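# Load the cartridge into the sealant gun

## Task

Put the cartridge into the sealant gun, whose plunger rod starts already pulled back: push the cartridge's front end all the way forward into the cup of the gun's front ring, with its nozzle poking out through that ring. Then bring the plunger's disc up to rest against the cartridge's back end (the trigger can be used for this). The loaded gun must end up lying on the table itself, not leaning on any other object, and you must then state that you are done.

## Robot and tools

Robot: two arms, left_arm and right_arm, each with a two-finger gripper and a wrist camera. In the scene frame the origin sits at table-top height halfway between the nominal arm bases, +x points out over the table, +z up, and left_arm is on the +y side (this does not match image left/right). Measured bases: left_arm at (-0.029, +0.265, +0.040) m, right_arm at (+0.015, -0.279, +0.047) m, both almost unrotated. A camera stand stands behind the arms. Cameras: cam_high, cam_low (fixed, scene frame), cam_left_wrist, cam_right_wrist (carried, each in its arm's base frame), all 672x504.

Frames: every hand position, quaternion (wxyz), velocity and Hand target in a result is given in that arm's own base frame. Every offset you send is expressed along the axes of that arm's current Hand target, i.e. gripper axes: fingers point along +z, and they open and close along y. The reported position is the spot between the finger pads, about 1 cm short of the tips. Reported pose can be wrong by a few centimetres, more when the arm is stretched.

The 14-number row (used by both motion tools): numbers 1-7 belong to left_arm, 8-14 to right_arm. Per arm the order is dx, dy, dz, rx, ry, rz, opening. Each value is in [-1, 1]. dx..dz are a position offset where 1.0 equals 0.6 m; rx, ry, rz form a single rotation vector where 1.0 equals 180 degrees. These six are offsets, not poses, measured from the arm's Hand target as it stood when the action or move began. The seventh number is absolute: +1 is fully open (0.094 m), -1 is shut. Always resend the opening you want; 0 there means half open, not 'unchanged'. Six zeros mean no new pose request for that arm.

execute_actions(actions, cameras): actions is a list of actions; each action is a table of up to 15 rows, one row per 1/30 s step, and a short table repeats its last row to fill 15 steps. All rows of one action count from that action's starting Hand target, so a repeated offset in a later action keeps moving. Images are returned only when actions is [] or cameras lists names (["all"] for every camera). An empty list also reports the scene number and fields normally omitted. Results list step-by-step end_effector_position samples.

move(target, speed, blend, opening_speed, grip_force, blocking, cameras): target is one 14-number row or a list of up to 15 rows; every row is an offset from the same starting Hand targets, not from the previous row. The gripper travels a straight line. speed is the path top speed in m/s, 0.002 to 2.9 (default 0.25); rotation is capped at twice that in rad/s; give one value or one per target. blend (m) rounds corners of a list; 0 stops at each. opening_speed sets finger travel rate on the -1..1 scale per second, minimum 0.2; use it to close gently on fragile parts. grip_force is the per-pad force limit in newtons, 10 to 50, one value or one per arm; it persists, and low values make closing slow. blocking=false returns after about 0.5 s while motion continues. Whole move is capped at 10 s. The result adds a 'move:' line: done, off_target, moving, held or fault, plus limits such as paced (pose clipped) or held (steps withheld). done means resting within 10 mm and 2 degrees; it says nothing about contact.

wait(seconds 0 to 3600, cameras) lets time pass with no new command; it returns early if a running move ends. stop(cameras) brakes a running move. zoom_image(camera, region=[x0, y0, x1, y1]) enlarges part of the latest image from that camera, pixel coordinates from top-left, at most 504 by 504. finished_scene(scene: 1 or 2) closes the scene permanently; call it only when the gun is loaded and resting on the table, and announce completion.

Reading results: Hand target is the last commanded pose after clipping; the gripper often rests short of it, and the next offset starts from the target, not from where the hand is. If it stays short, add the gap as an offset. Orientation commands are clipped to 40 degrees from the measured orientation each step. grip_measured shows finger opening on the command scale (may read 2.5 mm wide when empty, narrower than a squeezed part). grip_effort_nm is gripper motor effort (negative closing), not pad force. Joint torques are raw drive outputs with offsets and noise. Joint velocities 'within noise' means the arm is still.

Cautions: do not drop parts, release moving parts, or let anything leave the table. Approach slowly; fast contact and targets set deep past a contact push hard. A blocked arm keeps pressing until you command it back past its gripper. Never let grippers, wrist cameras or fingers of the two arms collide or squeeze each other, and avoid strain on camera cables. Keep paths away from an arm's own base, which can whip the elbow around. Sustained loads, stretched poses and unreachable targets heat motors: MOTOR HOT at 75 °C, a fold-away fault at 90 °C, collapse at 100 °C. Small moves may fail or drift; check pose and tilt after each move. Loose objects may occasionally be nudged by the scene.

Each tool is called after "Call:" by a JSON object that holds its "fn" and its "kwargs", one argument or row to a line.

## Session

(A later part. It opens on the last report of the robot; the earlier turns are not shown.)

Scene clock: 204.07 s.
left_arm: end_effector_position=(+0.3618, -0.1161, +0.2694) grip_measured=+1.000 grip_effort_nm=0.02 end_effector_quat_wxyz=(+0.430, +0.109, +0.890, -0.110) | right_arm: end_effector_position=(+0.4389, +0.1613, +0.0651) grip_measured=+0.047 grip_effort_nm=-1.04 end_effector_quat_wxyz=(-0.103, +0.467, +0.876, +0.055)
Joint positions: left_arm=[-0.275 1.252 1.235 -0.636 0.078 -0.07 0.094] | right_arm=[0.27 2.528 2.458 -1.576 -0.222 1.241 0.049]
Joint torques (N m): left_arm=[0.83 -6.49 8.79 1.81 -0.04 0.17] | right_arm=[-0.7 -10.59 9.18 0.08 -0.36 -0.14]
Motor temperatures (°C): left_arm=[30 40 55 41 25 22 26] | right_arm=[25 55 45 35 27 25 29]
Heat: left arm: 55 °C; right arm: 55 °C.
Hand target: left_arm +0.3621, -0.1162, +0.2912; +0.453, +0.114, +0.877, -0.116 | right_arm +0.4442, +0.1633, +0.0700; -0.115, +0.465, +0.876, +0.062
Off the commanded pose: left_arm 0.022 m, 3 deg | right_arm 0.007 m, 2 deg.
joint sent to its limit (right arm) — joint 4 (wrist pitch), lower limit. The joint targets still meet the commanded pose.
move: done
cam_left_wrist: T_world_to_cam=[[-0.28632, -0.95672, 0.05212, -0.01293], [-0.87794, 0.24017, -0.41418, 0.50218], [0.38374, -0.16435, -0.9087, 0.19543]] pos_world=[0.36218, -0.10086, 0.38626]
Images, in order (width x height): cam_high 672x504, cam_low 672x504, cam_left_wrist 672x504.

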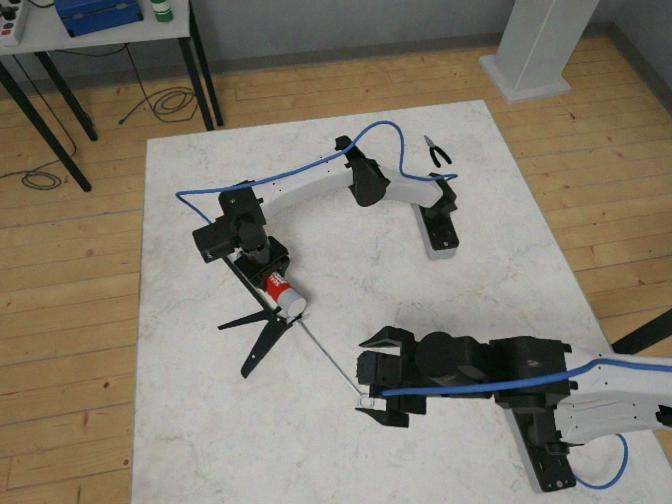

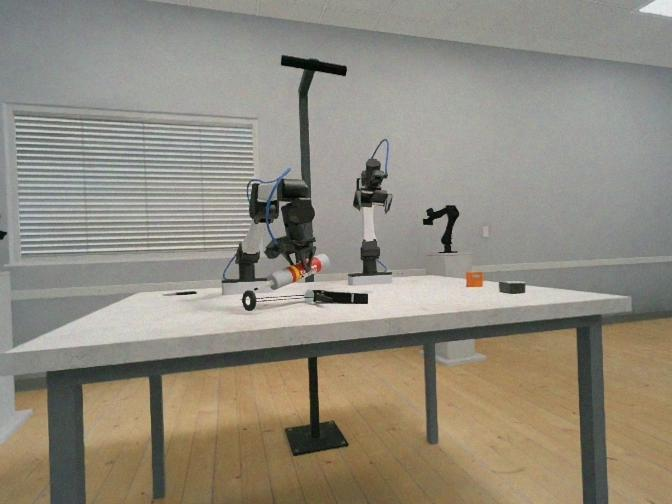

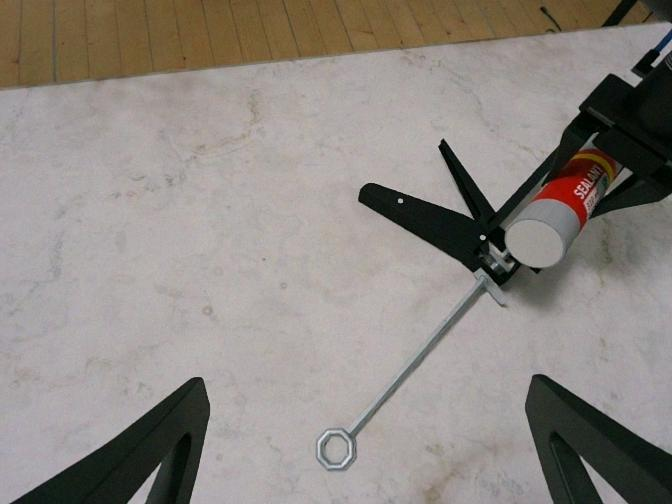

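Call:
{"fn": "move", "kwargs": {
  "target": [0,0,0,0,0,0,1,-0.0148,0,0.0498,0,0,0,-0.04],
  "speed": 0.1,
  "cameras": ["cam_low","cam_left_wrist","cam_high","cam_right_wrist"]
}}

Call:
{"fn": "zoom_image", "kwargs": {
  "camera": "cam_low",
  "region": [230, 260, 350, 330]
}}

Call:
{"fn": "zoom_image", "kwargs": {
  "camera": "cam_left_wrist",
  "region": [440, 60, 672, 300]
}}

Scene clock: 230.20 s.
left_arm: end_effector_position=(+0.3618, -0.1161, +0.2694) grip_measured=+1.000 grip_effort_nm=0.03 end_effector_quat_wxyz=(+0.430, +0.109, +0.890, -0.110) | right_arm: end_effector_position=(+0.4431, +0.1626, +0.0393) grip_measured=+0.047 grip_effort_nm=-1.04 end_effector_quat_wxyz=(-0.107, +0.464, +0.878, +0.051)
Joint positions: left_arm=[-0.275 1.252 1.235 -0.636 0.078 -0.07 0.094] | right_arm=[0.27 2.559 2.412 -1.511 -0.222 1.233 0.049]
Joint torques (N m): left_arm=[0.76 -6.53 8.83 1.82 -0.04 0.16] | right_arm=[-0.85 -11.12 6.58 0.16 -0.33 -0.14]
Motor temperatures (°C): left_arm=[30 40 56 41 25 22 26] | right_arm=[25 63 44 33 27 25 29]
Heat: left arm: 56 °C; right arm: 63 °C.
Hand target: left_arm +0.3621, -0.1162, +0.2912; +0.453, +0.114, +0.877, -0.116 | right_arm +0.4447, +0.1626, +0.0388; -0.115, +0.465, +0.876, +0.062
Off the commanded pose: left_arm 0.022 m, 3 deg | right_arm 0.002 m, 1 deg.
move: done
cam_left_wrist: T_world_to_cam=[[-0.28632, -0.95672, 0.05212, -0.01293], [-0.87794, 0.24017, -0.41418, 0.50218], [0.38374, -0.16435, -0.9087, 0.19543]] pos_world=[0.36218, -0.10086, 0.38626]
cam_right_wrist: T_world_to_cam=[[-0.83834, -0.54515, 0.0014, 0.46494], [-0.39886, 0.61513, 0.68009, 0.09563], [-0.37161, 0.56959, -0.73313, 0.20883]] pos_world=[0.50553, 0.07569, 0.0874]

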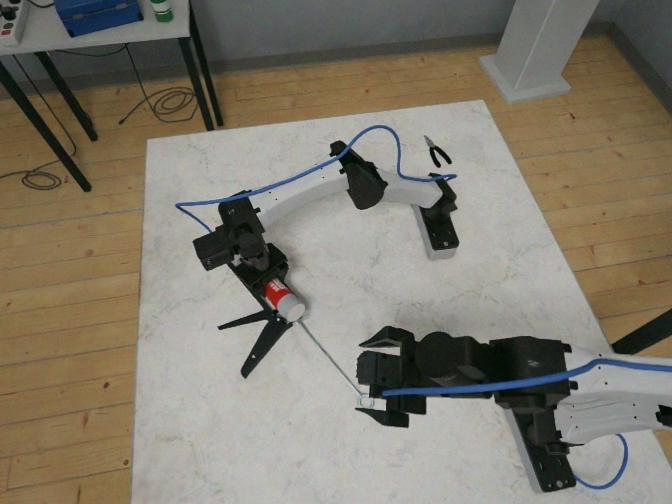

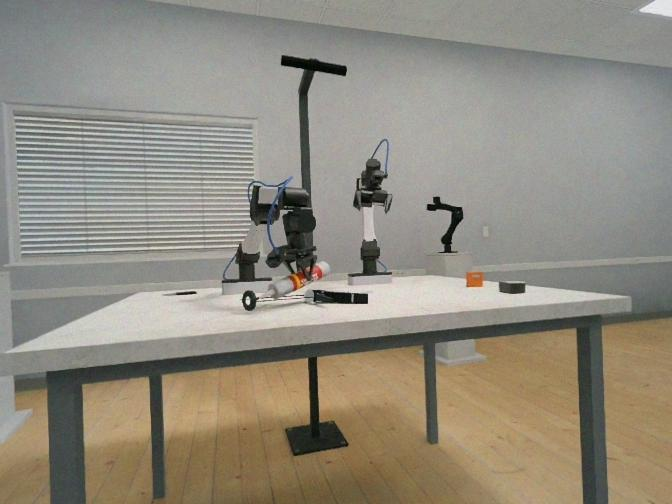

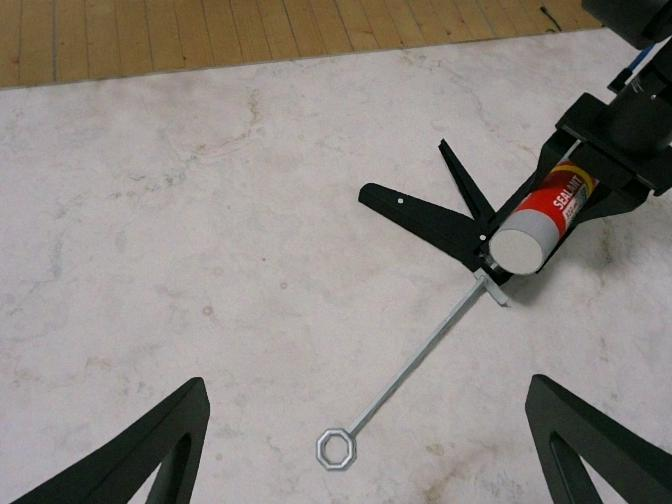

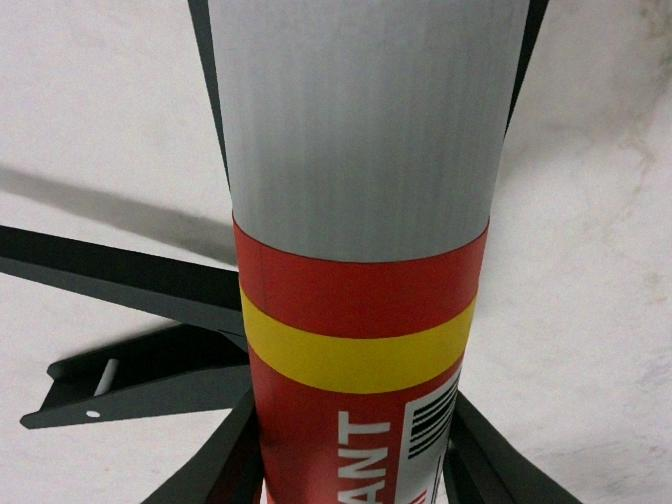

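Scaled by 4.200.

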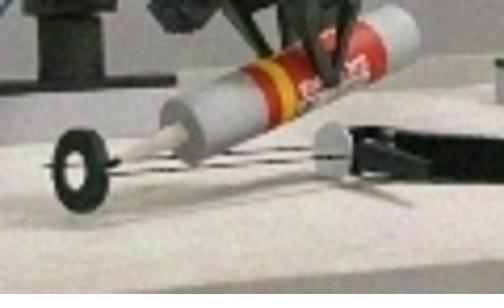

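Scaled by 2.100.

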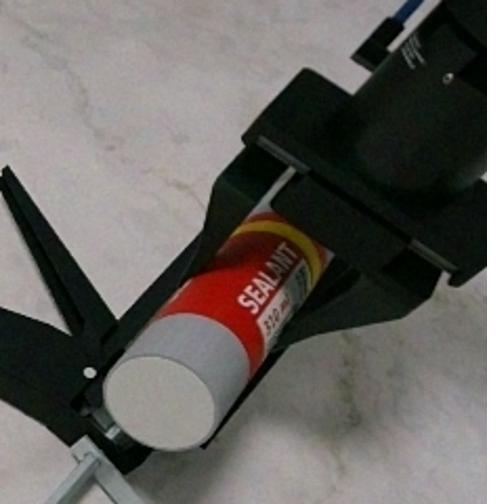

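Call:
{"fn": "move", "kwargs": {
  "target": [0,0,0,0,0,0,1,-0.095,0,0,0,0,0,-0.04],
  "speed": 0.08,
  "cameras": ["cam_low","cam_left_wrist","cam_right_wrist"]
}}

Call:
{"fn": "zoom_image", "kwargs": {
  "camera": "cam_low",
  "region": [230, 260, 350, 330]
}}

Call:
{"fn": "zoom_image", "kwargs": {
  "camera": "cam_left_wrist",
  "region": [440, 60, 672, 300]
}}

Scene clock: 240.93 s.
left_arm: end_effector_position=(+0.3618, -0.1161, +0.2694) grip_measured=+1.000 grip_effort_nm=0.03 end_effector_quat_wxyz=(+0.430, +0.109, +0.890, -0.110) | right_arm: end_effector_position=(+0.4703, +0.1228, +0.0229) grip_measured=+0.047 grip_effort_nm=-1.04 end_effector_quat_wxyz=(-0.109, +0.464, +0.877, +0.065)
Joint positions: left_arm=[-0.275 1.252 1.235 -0.636 0.078 -0.07 0.094] | right_arm=[0.171 2.693 2.599 -1.572 -0.236 1.134 0.049]
Joint velocities: left_arm=[0.051 -0.007 -0.002 -0.037 -0.037 0.007 0] | right_arm=[within noise]
Joint torques (N m): left_arm=[0.8 -6.58 8.8 1.82 -0.05 0.16] | right_arm=[-1.24 -10.99 9.1 0 -0.04 -0.15]
Motor temperatures (°C): left_arm=[30 40 56 41 25 22 26] | right_arm=[25 61 44 33 27 25 29]
Heat: left arm: 56 °C; right arm: 61 °C.
Hand target: left_arm +0.3621, -0.1162, +0.2912; +0.453, +0.114, +0.877, -0.116 | right_arm +0.4754, +0.1170, +0.0241; -0.115, +0.465, +0.876, +0.062
Off the commanded pose: left_arm 0.022 m, 3 deg | right_arm 0.008 m, 1 deg.
joint sent to its limit (right arm) — joint 4 (wrist pitch), lower limit. The joint targets still meet the commanded pose.
move: done
cam_left_wrist: T_world_to_cam=[[-0.28632, -0.95672, 0.05212, -0.01293], [-0.87794, 0.24017, -0.41418, 0.50218], [0.38374, -0.16435, -0.9087, 0.19543]] pos_world=[0.36218, -0.10086, 0.38626]
cam_right_wrist: T_world_to_cam=[[-0.84014, -0.54196, -0.02086, 0.46711], [-0.40366, 0.59913, 0.69145, 0.14614], [-0.36224, 0.58934, -0.72212, 0.22256]] pos_world=[0.53205, 0.03444, 0.06941]

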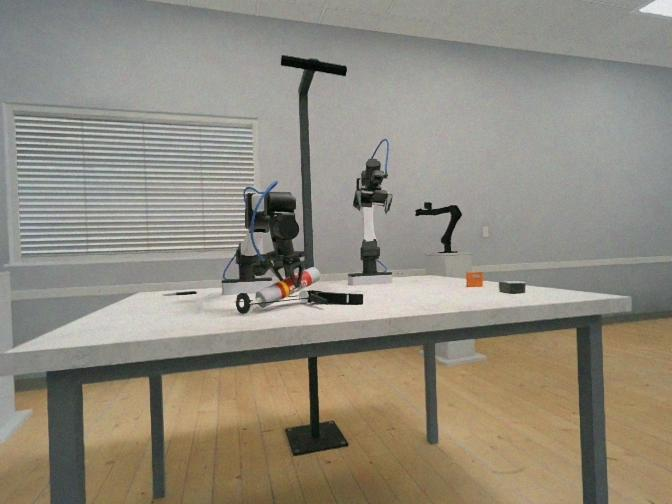

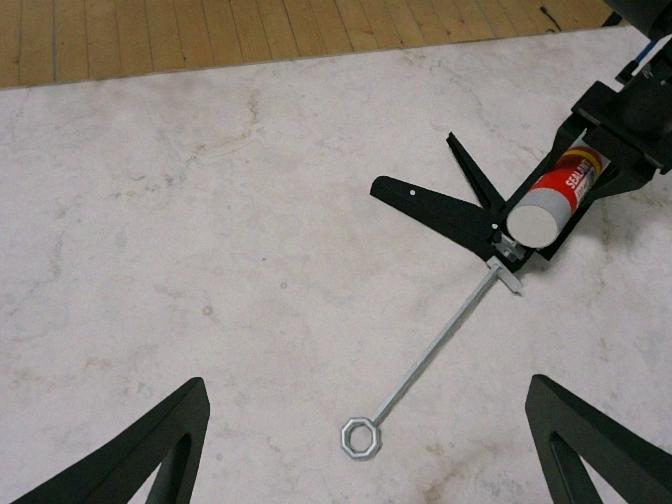

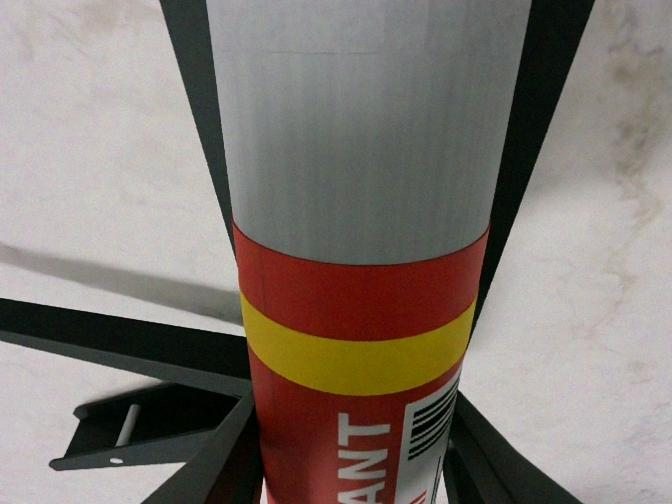

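Scaled by 4.200.

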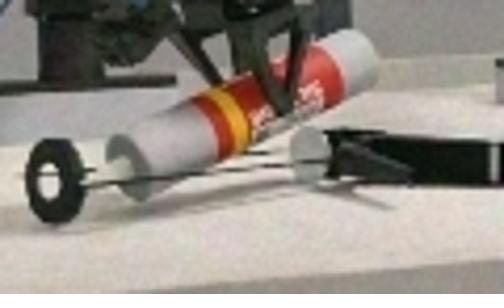

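Scaled by 2.100.

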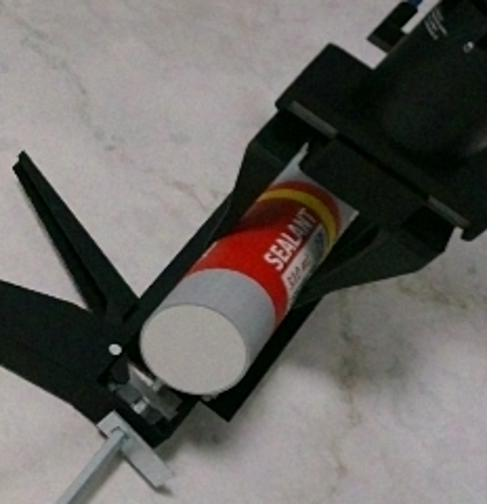

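Call:
{"fn": "zoom_image", "kwargs": {
  "camera": "cam_low",
  "region": [230, 280, 290, 320]
}}

Scaled by 8.400.

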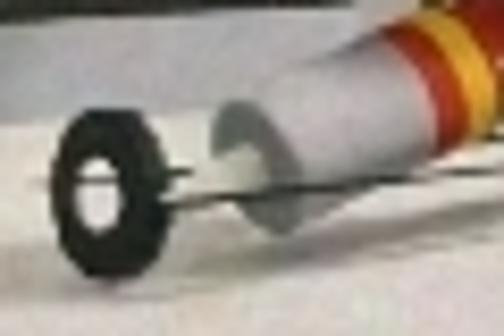

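Call:
{"fn": "zoom_image", "kwargs": {
  "camera": "cam_right_wrist",
  "region": [150, 0, 610, 340]
}}

Scaled by 1.096.

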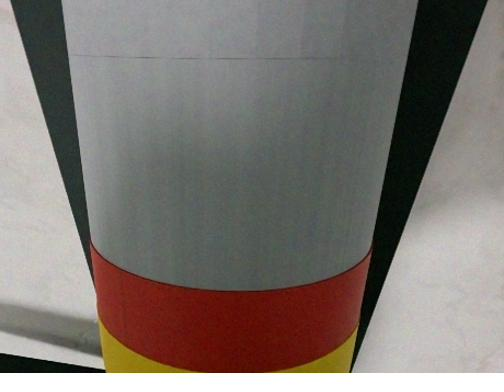

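Call:
{"fn": "move", "kwargs": {
  "target": [-0.052,-0.067,0.506,-0.197,0.281,-0.535,1,0.04,0,0,0,0,0,-0.04],
  "speed": 0.2,
  "cameras": ["cam_low","cam_left_wrist","cam_right_wrist","cam_high"]
}}

Call:
{"fn": "zoom_image", "kwargs": {
  "camera": "cam_low",
  "region": [230, 260, 350, 330]
}}

Scene clock: 327.37 s.
left_arm: end_effector_position=(+0.5932, -0.2487, +0.1537) grip_measured=+1.000 grip_effort_nm=0.02 end_effector_quat_wxyz=(-0.007, +0.630, -0.680, +0.376) | right_arm: end_effector_position=(+0.4636, +0.1311, +0.0183) grip_measured=+0.047 grip_effort_nm=-1.04 end_effector_quat_wxyz=(-0.118, +0.465, +0.875, +0.056)
Joint positions: left_arm=[-0.307 2.668 2.84 -1.036 0.34 -1.927 0.094] | right_arm=[0.191 2.693 2.579 -1.573 -0.236 1.154 0.049]
Joint torques (N m): left_arm=[0.69 -13.3 7.75 1.59 0.05 -0.04] | right_arm=[0.87 -13.83 6.11 -0.03 -0.11 0.07]
Motor temperatures (°C): left_arm=[30 41 57 39 25 22 25] | right_arm=[25 75 46 30 27 25 30]
Heat: left arm: 57 °C; right arm: 75 °C. Fold the right arm in close to its base, or ease its load, before you think long.
Hand target: left_arm +0.6007, -0.2499, +0.1499; +0.133, +0.634, -0.754, +0.113 | right_arm +0.4624, +0.1362, +0.0303; -0.115, +0.465, +0.875, +0.062
Off the commanded pose: left_arm 0.008 m, 35 deg | right_arm 0.013 m, 1 deg.
MOTOR HOT: joint 2 (shoulder) of the right arm reports 75 °C; the controller's stop level is 90 °C. To cool a motor, set the load down, stop pushing, or move to a pose that needs little force.
elbow stopped short (left arm): the move would have taken joint 3 (elbow) straighter than the controller allows.
joint sent to its limit (right arm) — joint 4 (wrist pitch), lower limit. The joint targets still meet the commanded pose.
move: off_target (left_arm, right_arm)
cam_left_wrist: T_world_to_cam=[[0.85815, 0.02601, 0.51274, -0.5728], [-0.42418, -0.52671, 0.73665, 0.05249], [0.28922, -0.84965, -0.44097, -0.20649]] pos_world=[0.57354, -0.13289, 0.16397]
cam_right_wrist: T_world_to_cam=[[-0.84044, -0.54189, 0.00373, 0.46549], [-0.38625, 0.60384, 0.69727, 0.13278], [-0.3801, 0.58458, -0.71679, 0.22074]] pos_world=[0.5264, 0.04303, 0.06391]

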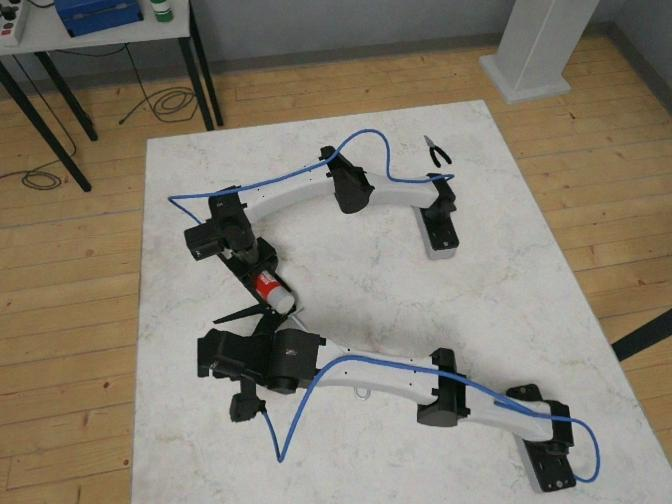

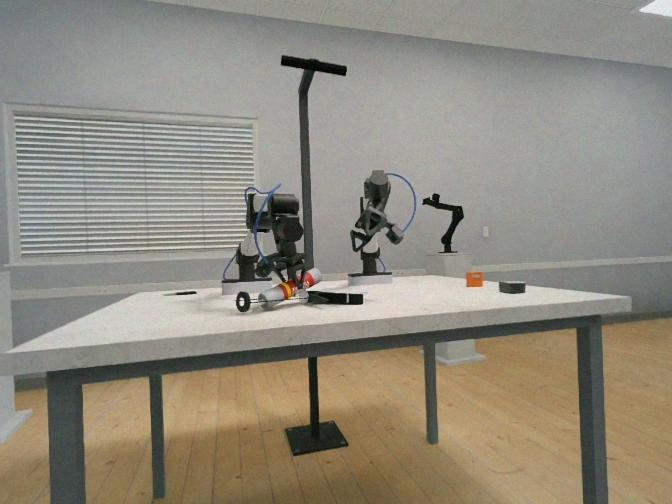

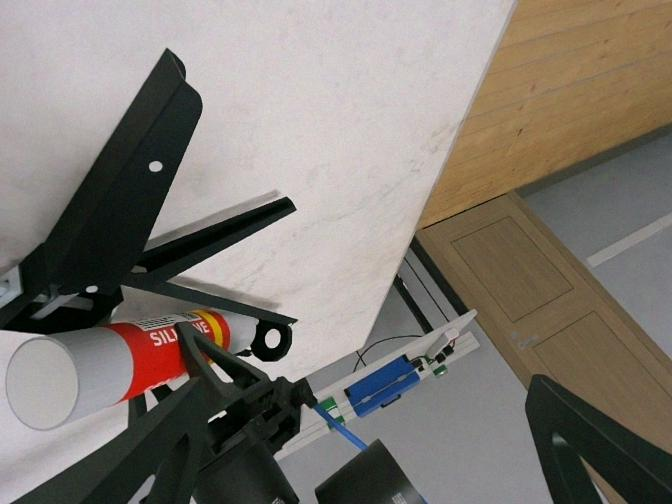

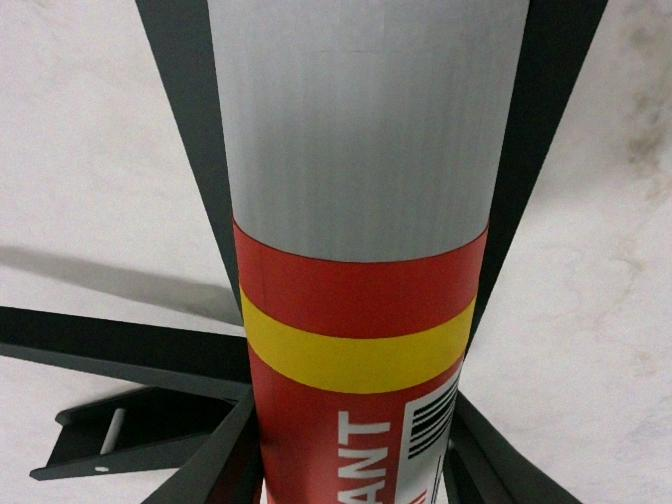

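Scaled by 4.200.

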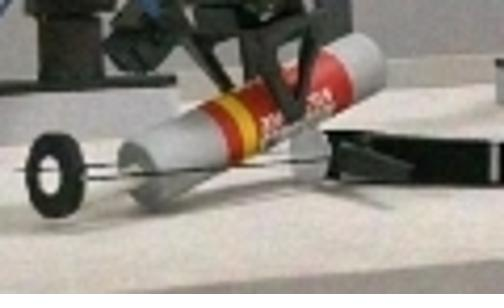

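Call:
{"fn": "move", "kwargs": {
  "target": [
    [0,0,0,0,0,0,1,0.076,0,-0.097,0,0,0,-0.04],
    [0,0,0,0,0,0,1,-0.07,-0.4205,-0.182,-0.027,-0.0805,0.2045,-0.04]
  ],
  "blend": 0.02,
  "cameras": ["cam_left_wrist","cam_high"]
}}

Scene clock: 341.67 s.
left_arm: end_effector_position=(+0.5930, -0.2492, +0.1540) grip_measured=+1.000 grip_effort_nm=0.02 end_effector_quat_wxyz=(-0.005, +0.630, -0.679, +0.377) | right_arm: end_effector_position=(+0.2909, -0.0561, +0.1144) grip_measured=+0.047 grip_effort_nm=-1.04 end_effector_quat_wxyz=(-0.023, +0.722, +0.692, -0.006)
Joint positions: left_arm=[-0.307 2.668 2.84 -1.036 0.343 -1.931 0.094] | right_arm=[-0.2 1.705 1.413 -1.323 -0.017 1.413 0.049]
Joint torques (N m): left_arm=[0.84 -13.29 7.83 1.58 0.05 -0.06] | right_arm=[-0.73 -8.59 6.34 0.29 0.33 -0.04]
Motor temperatures (°C): left_arm=[30 44 55 38 25 22 25] | right_arm=[24 80 45 30 27 25 30]
Heat: left arm: 55 °C; right arm: 80 °C. Fold the right arm in close to its base, or ease its load, before you think long.
Hand target: left_arm +0.6007, -0.2499, +0.1499; +0.132, +0.634, -0.754, +0.113 | right_arm +0.2918, -0.0620, +0.1246; +0.000, +0.725, +0.688, +0.000
Off the commanded pose: left_arm 0.009 m, 35 deg | right_arm 0.012 m, 3 deg.
MOTOR HOT: still on. Joint 2 (shoulder) of the right arm reports 80 °C.
elbow stopped short (left arm): the move would have taken joint 3 (elbow) straighter than the controller allows.
move: off_target (right_arm)
cam_left_wrist: T_world_to_cam=[[0.85934, 0.0287, 0.5106, -0.57235], [-0.42219, -0.52363, 0.73998, 0.05105], [0.2886, -0.85146, -0.43785, -0.20735]] pos_world=[0.57324, -0.13339, 0.16367]
Images, in order (width x height): cam_high 672x504, cam_left_wrist 672x504.

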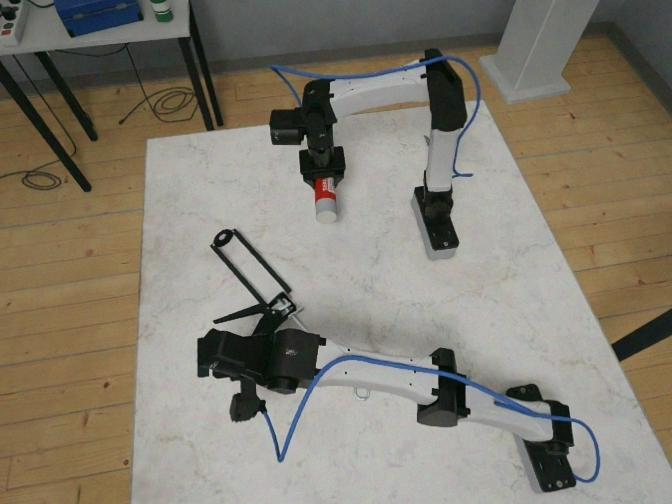

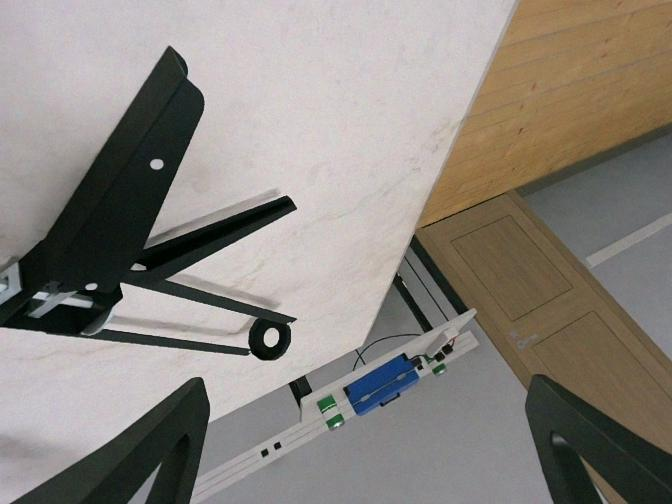

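Call:
{"fn": "move", "kwargs": {
  "target": [
    [0,0,0,0,0,0,1,0,0,0.21,0,0,0,-0.04],
    [0,0,0,0,0,0,1,0,0,0.245,0,0,0,-0.04],
    [0,0,0,0,0,0,1,0,0,0.245,0,0,0,0.6]
  ],
  "speed": [0.2,0.05,0.05],
  "opening_speed": 1,
  "cameras": ["cam_low","cam_right_wrist"]
}}

Scene clock: 350.60 s.
left_arm: end_effector_position=(+0.5930, -0.2492, +0.1540) grip_measured=+1.000 grip_effort_nm=0.03 end_effector_quat_wxyz=(-0.005, +0.630, -0.679, +0.377) | right_arm: end_effector_position=(+0.2917, -0.0576, -0.0184) grip_measured=+0.597 grip_effort_nm=0.11 end_effector_quat_wxyz=(-0.002, +0.722, +0.692, +0.004)
Joint positions: left_arm=[-0.307 2.668 2.84 -1.036 0.343 -1.931 0.094] | right_arm=[-0.2 1.826 1.001 -0.744 -0.009 1.413 0.075]
Joint torques (N m): left_arm=[0.79 -13.31 7.82 1.6 0.06 -0.05] | right_arm=[-0.73 -5.19 5.22 0.47 0.24 -0.06]
Motor temperatures (°C): left_arm=[30 46 55 38 25 22 25] | right_arm=[24 74 44 30 27 25 30]
Heat: left arm: 55 °C; right arm: 74 °C. Fold the right arm in close to its base, or ease its load, before you think long.
Hand target: left_arm +0.6007, -0.2499, +0.1499; +0.132, +0.634, -0.754, +0.113 | right_arm +0.2919, -0.0620, -0.0223; +0.000, +0.725, +0.688, +0.000
Off the commanded pose: left_arm 0.009 m, 35 deg | right_arm 0.006 m, 1 deg.
MOTOR HOT: still on. Joint 2 (shoulder) of the right arm reports 74 °C.
elbow stopped short (left arm): the move would have taken joint 3 (elbow) straighter than the controller allows.
move: done
cam_right_wrist: T_world_to_cam=[[-0.99792, 0.06238, -0.01598, 0.29932], [0.04628, 0.86732, 0.49559, 0.09132], [0.04477, 0.49382, -0.86841, 0.10742]] pos_world=[0.28966, -0.15092, 0.05281]

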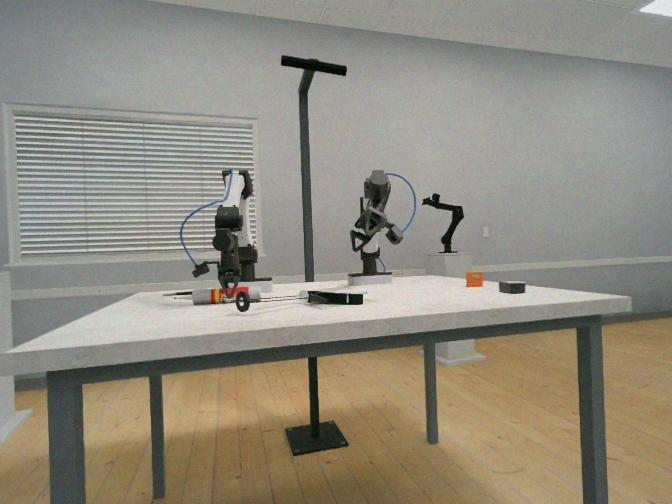

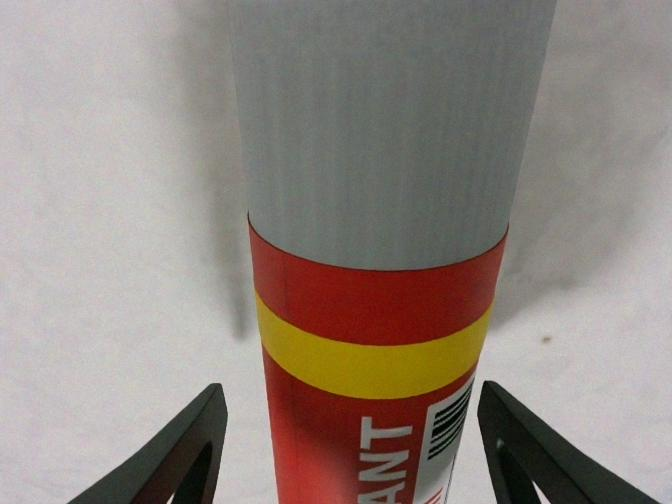

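Call:
{"fn": "move", "kwargs": {
  "target": [
    [-0.041,0.2675,-0.1225,0.0985,-0.14,0.2675,1,0,0,-0.18,0,0,0,1],
    [-0.082,0.535,-0.245,0.197,-0.281,0.535,1,-0.003,-0.117,-0.287,0,0,0,1]
  ],
  "blend": 0.02,
  "cameras": ["all"]
}}

Scene clock: 367.67 s.
left_arm: end_effector_position=(+0.2993, -0.0989, +0.2637) grip_measured=+1.000 grip_effort_nm=0.02 end_effector_quat_wxyz=(+0.438, +0.108, +0.885, -0.111) | right_arm: end_effector_position=(+0.2207, -0.0561, +0.1410) grip_measured=+0.998 grip_effort_nm=0.11 end_effector_quat_wxyz=(-0.014, +0.724, +0.689, -0.003)
Joint positions: left_arm=[-0.278 0.99 1.057 -0.702 0.074 -0.072 0.094] | right_arm=[-0.256 1.428 1.244 -1.413 -0.009 1.365 0.094]
Joint torques (N m): left_arm=[0.81 -3.6 5.78 2.1 -0.05 0.11] | right_arm=[-0.73 -4.9 8.29 0.14 0.24 -0.13]
Motor temperatures (°C): left_arm=[30 51 53 37 25 22 25] | right_arm=[24 64 43 29 27 25 29]
Heat: left arm: 53 °C; right arm: 64 °C.
Hand target: left_arm +0.3007, -0.0998, +0.2707; +0.453, +0.114, +0.877, -0.116 | right_arm +0.2215, -0.0601, +0.1498; +0.000, +0.725, +0.688, +0.000
Off the commanded pose: left_arm 0.007 m, 2 deg | right_arm 0.010 m, 2 deg.
MOTOR HOT: cleared for the motors of the right arm.
move: done
cam_left_wrist: T_world_to_cam=[[-0.28629, -0.95676, 0.05141, -0.01384], [-0.87042, 0.23728, -0.43135, 0.4429], [0.4005, -0.16823, -0.90072, 0.20962]] pos_world=[0.29759, -0.08306, 0.38057]
cam_right_wrist: T_world_to_cam=[[-0.99751, 0.06965, 0.01087, 0.2275], [0.06575, 0.86359, 0.49989, 0.00908], [0.02543, 0.49937, -0.86602, 0.25255]] pos_world=[0.21991, -0.14981, 0.2117]

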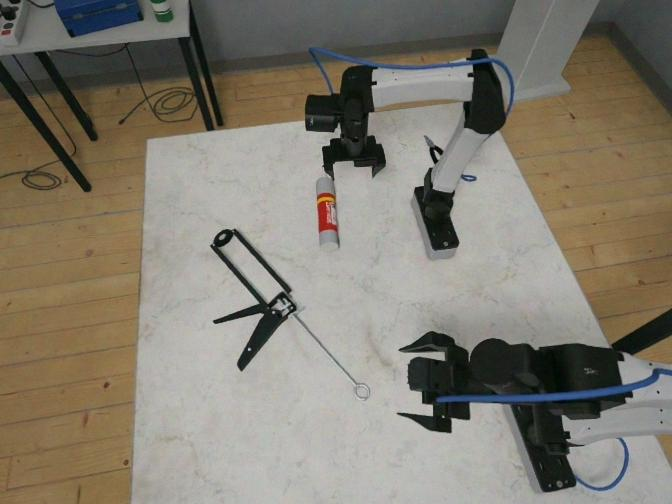

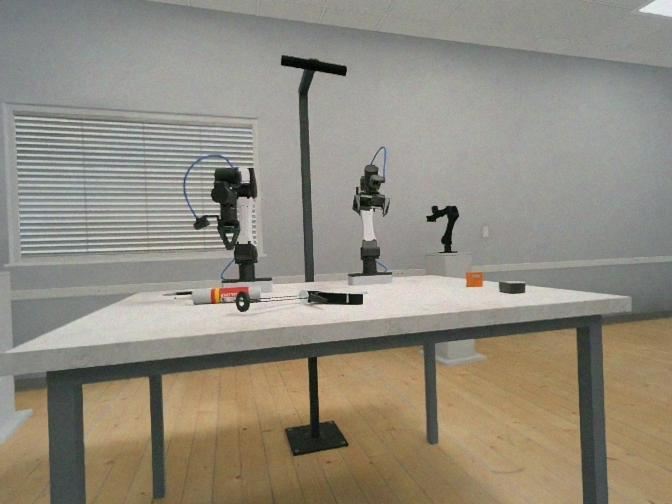

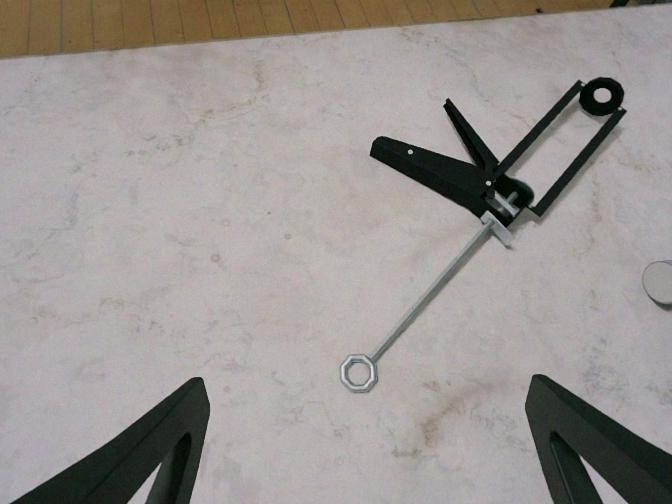

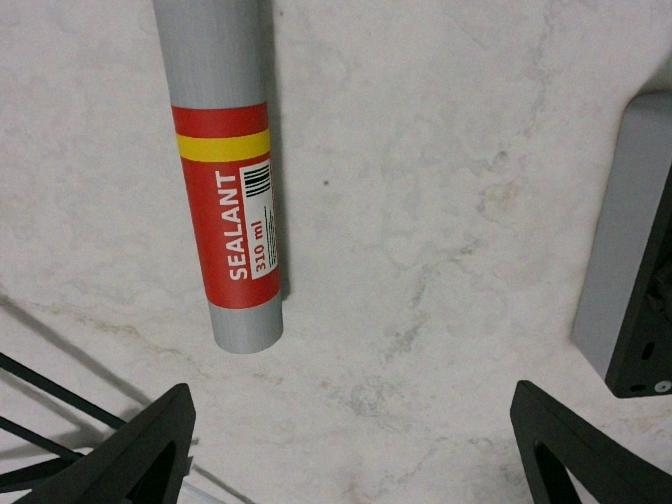

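Call:
{"fn": "move", "kwargs": {
  "target": [0,0,0,0,0,0,1,0.265,0.349,0.083,0,0,-0.2106,0],
  "cameras": ["cam_right_wrist"]
}}

Scene clock: 395.10 s.
left_arm: end_effector_position=(+0.2994, -0.0991, +0.2638) grip_measured=+1.000 grip_effort_nm=0.02 end_effector_quat_wxyz=(+0.438, +0.109, +0.885, -0.111) | right_arm: end_effector_position=(+0.4375, +0.0870, +0.1061) grip_measured=+0.002 grip_effort_nm=-0.13 end_effector_quat_wxyz=(+0.004, +0.467, +0.884, +0.009)
Joint positions: left_arm=[-0.278 0.99 1.057 -0.701 0.075 -0.072 0.094] | right_arm=[0.193 2.285 2.208 -1.476 -0.009 1.165 0.047]
Joint torques (N m): left_arm=[0.81 -3.64 5.7 2.04 -0.04 0.16] | right_arm=[0.46 -8.2 8.35 0.27 0.23 -0.14]
Motor temperatures (°C): left_arm=[29 43 50 40 25 22 25] | right_arm=[24 55 44 29 27 25 29]
Heat: left arm: 50 °C; right arm: 55 °C.
Hand target: left_arm +0.3007, -0.0998, +0.2707; +0.453, +0.114, +0.877, -0.115 | right_arm +0.4391, +0.0877, +0.1003; +0.001, +0.462, +0.887, +0.000
Off the commanded pose: left_arm 0.007 m, 2 deg | right_arm 0.006 m, 1 deg.
move: done
cam_right_wrist: T_world_to_cam=[[-0.83676, -0.54658, -0.03284, 0.42206], [-0.4904, 0.72138, 0.489, 0.14556], [-0.24359, 0.42528, -0.87167, 0.26998]] pos_world=[0.49031, 0.01087, 0.17801]

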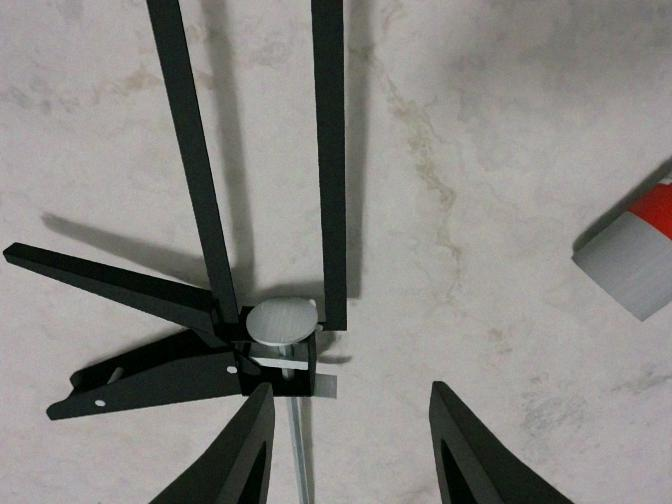

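Call:
{"fn": "move", "kwargs": {
  "target": [
    [0,0,0,0,0,0,1,0,0.017,0,0,0,0,0],
    [0,0,0,0,0,0,1,0,0.017,0.204,0,0,0,0]
  ],
  "blend": 0.01,
  "speed": 0.15,
  "cameras": ["cam_right_wrist"]
}}

Scene clock: 402.43 s.
left_arm: end_effector_position=(+0.2994, -0.0991, +0.2638) grip_measured=+1.000 grip_effort_nm=0.02 end_effector_quat_wxyz=(+0.438, +0.109, +0.885, -0.111) | right_arm: end_effector_position=(+0.4488, +0.0910, -0.0102) grip_measured=+0.002 grip_effort_nm=-0.13 end_effector_quat_wxyz=(+0.003, +0.466, +0.885, +0.008)
Joint positions: left_arm=[-0.278 0.99 1.057 -0.701 0.075 -0.072 0.094] | right_arm=[0.197 2.369 1.888 -1.074 -0.009 1.165 0.047]
Joint torques (N m): left_arm=[0.77 -3.66 5.81 2.07 -0.03 0.16] | right_arm=[0.88 -8.76 5.9 0.45 0.23 -0.04]
Motor temperatures (°C): left_arm=[29 41 49 40 25 22 25] | right_arm=[24 55 44 29 27 25 28]
Heat: left arm: 49 °C; right arm: 55 °C.
Hand target: left_arm +0.3007, -0.0998, +0.2707; +0.453, +0.114, +0.877, -0.115 | right_arm +0.4476, +0.0934, -0.0221; +0.000, +0.463, +0.887, +0.000
Off the commanded pose: left_arm 0.007 m, 2 deg | right_arm 0.012 m, 1 deg.
move: off_target (right_arm); blend cut to 0.0052 m at target 1
cam_right_wrist: T_world_to_cam=[[-0.83475, -0.54974, -0.03139, 0.42927], [-0.49236, 0.71967, 0.48954, 0.20612], [-0.24653, 0.4241, -0.87142, 0.17114]] pos_world=[0.50201, 0.01507, 0.06171]

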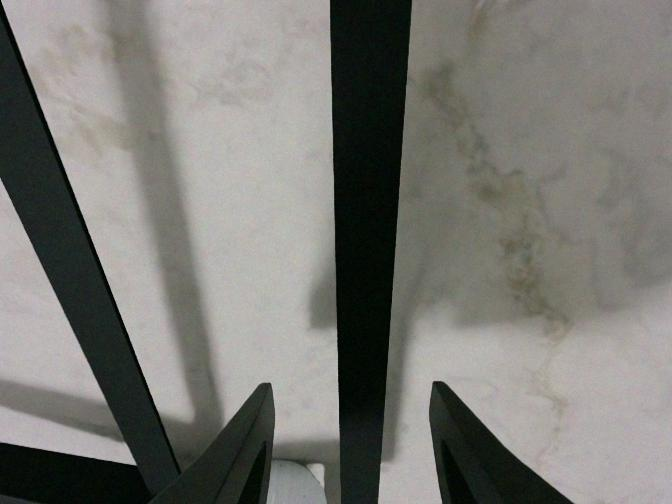

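Call:
{"fn": "move", "kwargs": {
  "target": [0,0,0,0,0,0,1,0,0,0,0,0,0,-0.86],
  "opening_speed": 0.8,
  "grip_force": 30
}}

Scene clock: 437.83 s.
left_arm: end_effector_position=(+0.2994, -0.0991, +0.2638) grip_measured=+1.000 grip_effort_nm=0.02 end_effector_quat_wxyz=(+0.438, +0.109, +0.885, -0.111) | right_arm: end_effector_position=(+0.4485, +0.0908, -0.0102) grip_measured=-0.696 grip_effort_nm=-0.63 end_effector_quat_wxyz=(+0.003, +0.466, +0.885, +0.008)
Joint positions: left_arm=[-0.278 0.99 1.057 -0.701 0.075 -0.072 0.094] | right_arm=[0.197 2.369 1.888 -1.076 -0.008 1.165 0.014]
Joint torques (N m): left_arm=[0.79 -3.66 5.75 2.07 -0.04 0.15] | right_arm=[0.91 -8.76 5.87 0.53 0.23 -0.04]
Motor temperatures (°C): left_arm=[29 37 48 40 25 22 24] | right_arm=[24 56 43 28 27 25 28]
Heat: left arm: 48 °C; right arm: 56 °C.
Hand target: left_arm +0.3007, -0.0998, +0.2707; +0.453, +0.114, +0.877, -0.115 | right_arm +0.4476, +0.0933, -0.0221; +0.001, +0.463, +0.887, +0.000
Off the commanded pose: left_arm 0.007 m, 2 deg | right_arm 0.012 m, 1 deg.
grip_force (N): 30, 30
move: done

Call:
{"fn": "move", "kwargs": {
  "target": [0,0,0,0,0,0,1,0.136,-0.108,0,0,0,0,-0.86],
  "speed": 0.12,
  "cameras": ["cam_right_wrist","cam_left_wrist","cam_high"]
}}

Scene clock: 446.37 s.
left_arm: end_effector_position=(+0.2994, -0.0991, +0.2638) grip_measured=+1.000 grip_effort_nm=0.02 end_effector_quat_wxyz=(+0.438, +0.109, +0.885, -0.111) | right_arm: end_effector_position=(+0.3692, +0.1208, -0.0141) grip_measured=-0.697 grip_effort_nm=-0.67 end_effector_quat_wxyz=(+0.025, +0.472, +0.881, +0.022)
Joint positions: left_arm=[-0.278 0.99 1.057 -0.701 0.075 -0.072 0.094] | right_arm=[0.319 2.068 1.367 -0.803 0.006 1.303 0.014]
Joint torques (N m): left_arm=[0.76 -3.62 5.79 2.07 -0.02 0.17] | right_arm=[1.95 -8.17 3.32 0.11 0.08 -0.08]
Motor temperatures (°C): left_arm=[29 37 47 40 25 22 24] | right_arm=[24 56 43 28 27 25 28]
Heat: left arm: 47 °C; right arm: 56 °C.
Hand target: left_arm +0.3007, -0.0998, +0.2707; +0.453, +0.114, +0.877, -0.115 | right_arm +0.3478, +0.1234, -0.0221; +0.001, +0.462, +0.887, +0.001
Off the commanded pose: left_arm 0.007 m, 2 deg | right_arm 0.023 m, 4 deg.
grip_force (N): 30, 30
move: off_target (right_arm)
cam_left_wrist: T_world_to_cam=[[-0.28709, -0.95651, 0.05159, -0.01375], [-0.87007, 0.23786, -0.43175, 0.44306], [0.40071, -0.16884, -0.90052, 0.20951]] pos_world=[0.29759, -0.08316, 0.38067]
cam_right_wrist: T_world_to_cam=[[-0.84074, -0.53604, -0.07635, 0.37898], [-0.50523, 0.72596, 0.46661, 0.15105], [-0.1947, 0.43087, -0.88116, 0.11538]] pos_world=[0.4174, 0.04377, 0.06012]
Images, in order (width x height): cam_high 672x504, cam_left_wrist 672x504, cam_right_wrist 672x504.

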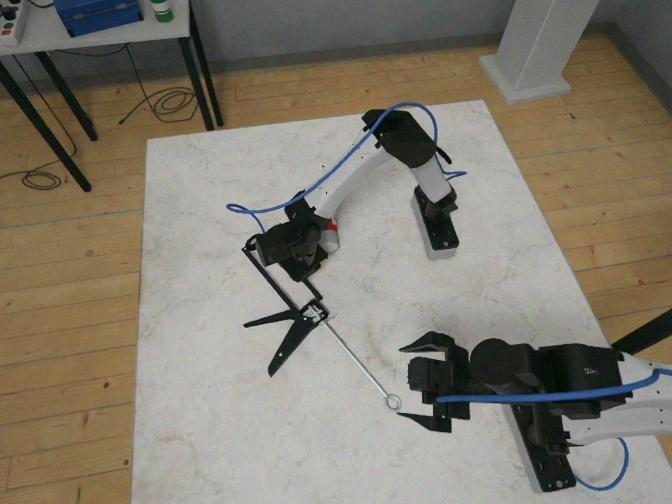

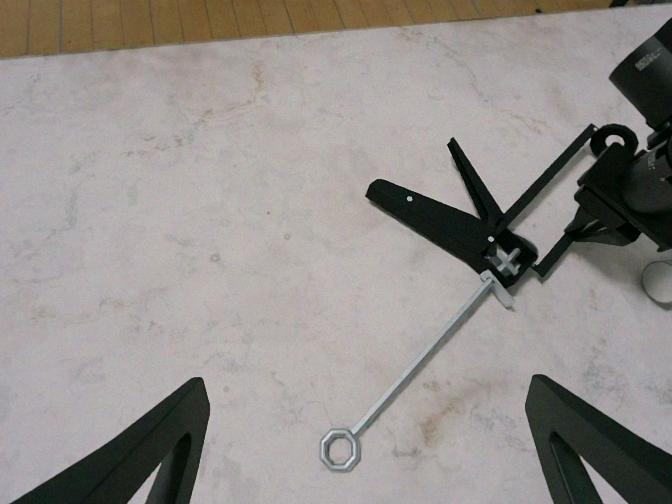

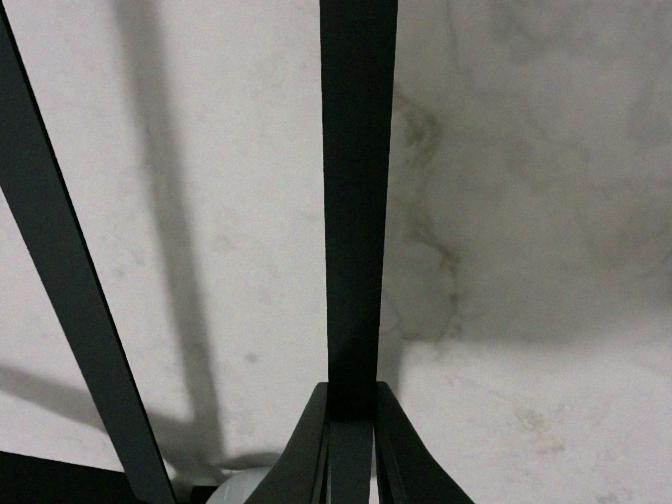

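Call:
{"fn": "move", "kwargs": {
  "target": [
    [0,0,0,0,0,0,1,-0.024,0.027,-0.008,0,0,0,-0.86],
    [0,0,0,0,0,0,1,-0.024,0.027,-0.008,0,0,0,-0.1],
    [0,0,0,0,0,0,1,-0.024,0.027,-0.25,0,0,0,-0.1],
    [0,0,0,0,0,0,1,-0.14,-0.02,-0.32,0,0,0,1]
  ],
  "opening_speed": 1.5,
  "grip_force": 50,
  "cameras": ["cam_right_wrist"]
}}

Scene clock: 456.83 s.
left_arm: end_effector_position=(+0.2994, -0.0991, +0.2638) grip_measured=+1.000 grip_effort_nm=0.02 end_effector_quat_wxyz=(+0.438, +0.109, +0.885, -0.111) | right_arm: end_effector_position=(+0.3827, +0.0475, +0.1736) grip_measured=+0.997 grip_effort_nm=0.11 end_effector_quat_wxyz=(+0.018, +0.464, +0.886, +0.009)
Joint positions: left_arm=[-0.278 0.99 1.057 -0.701 0.075 -0.072 0.094] | right_arm=[0.126 2.015 2.055 -1.571 0.006 1.091 0.094]
Joint torques (N m): left_arm=[0.79 -3.56 5.75 2.06 -0.04 0.18] | right_arm=[-0.27 -6.34 8.18 0.33 0.07 -0.14]
Motor temperatures (°C): left_arm=[29 36 47 41 25 22 24] | right_arm=[24 57 43 28 27 25 28]
Heat: left arm: 47 °C; right arm: 57 °C.
Hand target: left_arm +0.3007, -0.0998, +0.2707; +0.453, +0.114, +0.877, -0.115 | right_arm +0.3857, +0.0475, +0.1699; +0.001, +0.463, +0.887, +0.000
Off the commanded pose: left_arm 0.007 m, 2 deg | right_arm 0.005 m, 2 deg.
joint sent to its limit (right arm) — joint 4 (wrist pitch), lower limit. The joint targets still meet the commanded pose.
move: done
cam_right_wrist: T_world_to_cam=[[-0.83186, -0.55311, -0.04565, 0.35751], [-0.50704, 0.72397, 0.46773, 0.12413], [-0.22565, 0.41223, -0.88269, 0.32804]] pos_world=[0.43436, -0.02735, 0.24782]

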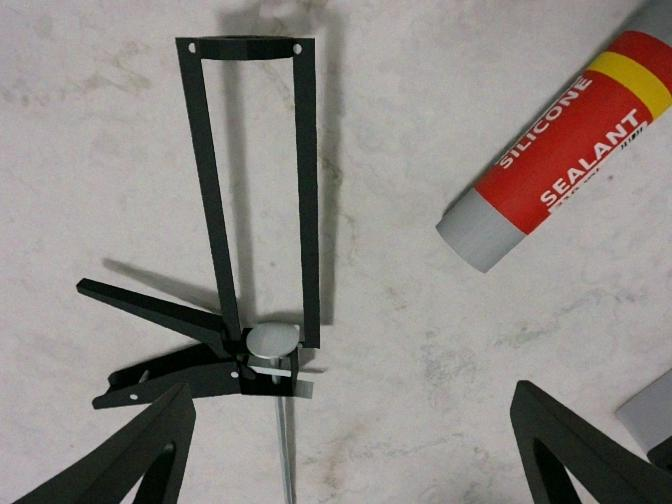

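Call:
{"fn": "zoom_image", "kwargs": {
  "camera": "cam_right_wrist",
  "region": [160, 20, 360, 220]
}}

Call:
{"fn": "zoom_image", "kwargs": {
  "camera": "cam_right_wrist",
  "region": [180, 220, 380, 420]
}}

Scaled by 2.520.

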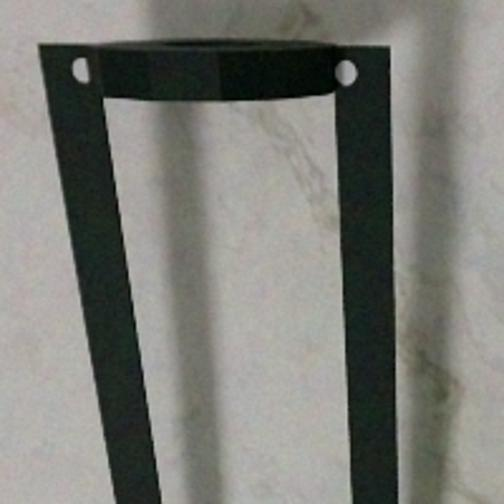

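Scaled by 2.520.

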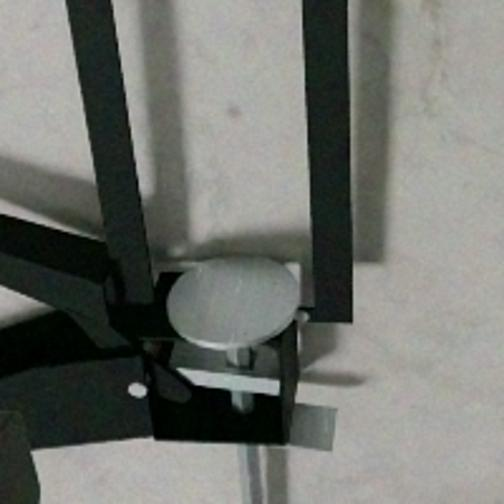

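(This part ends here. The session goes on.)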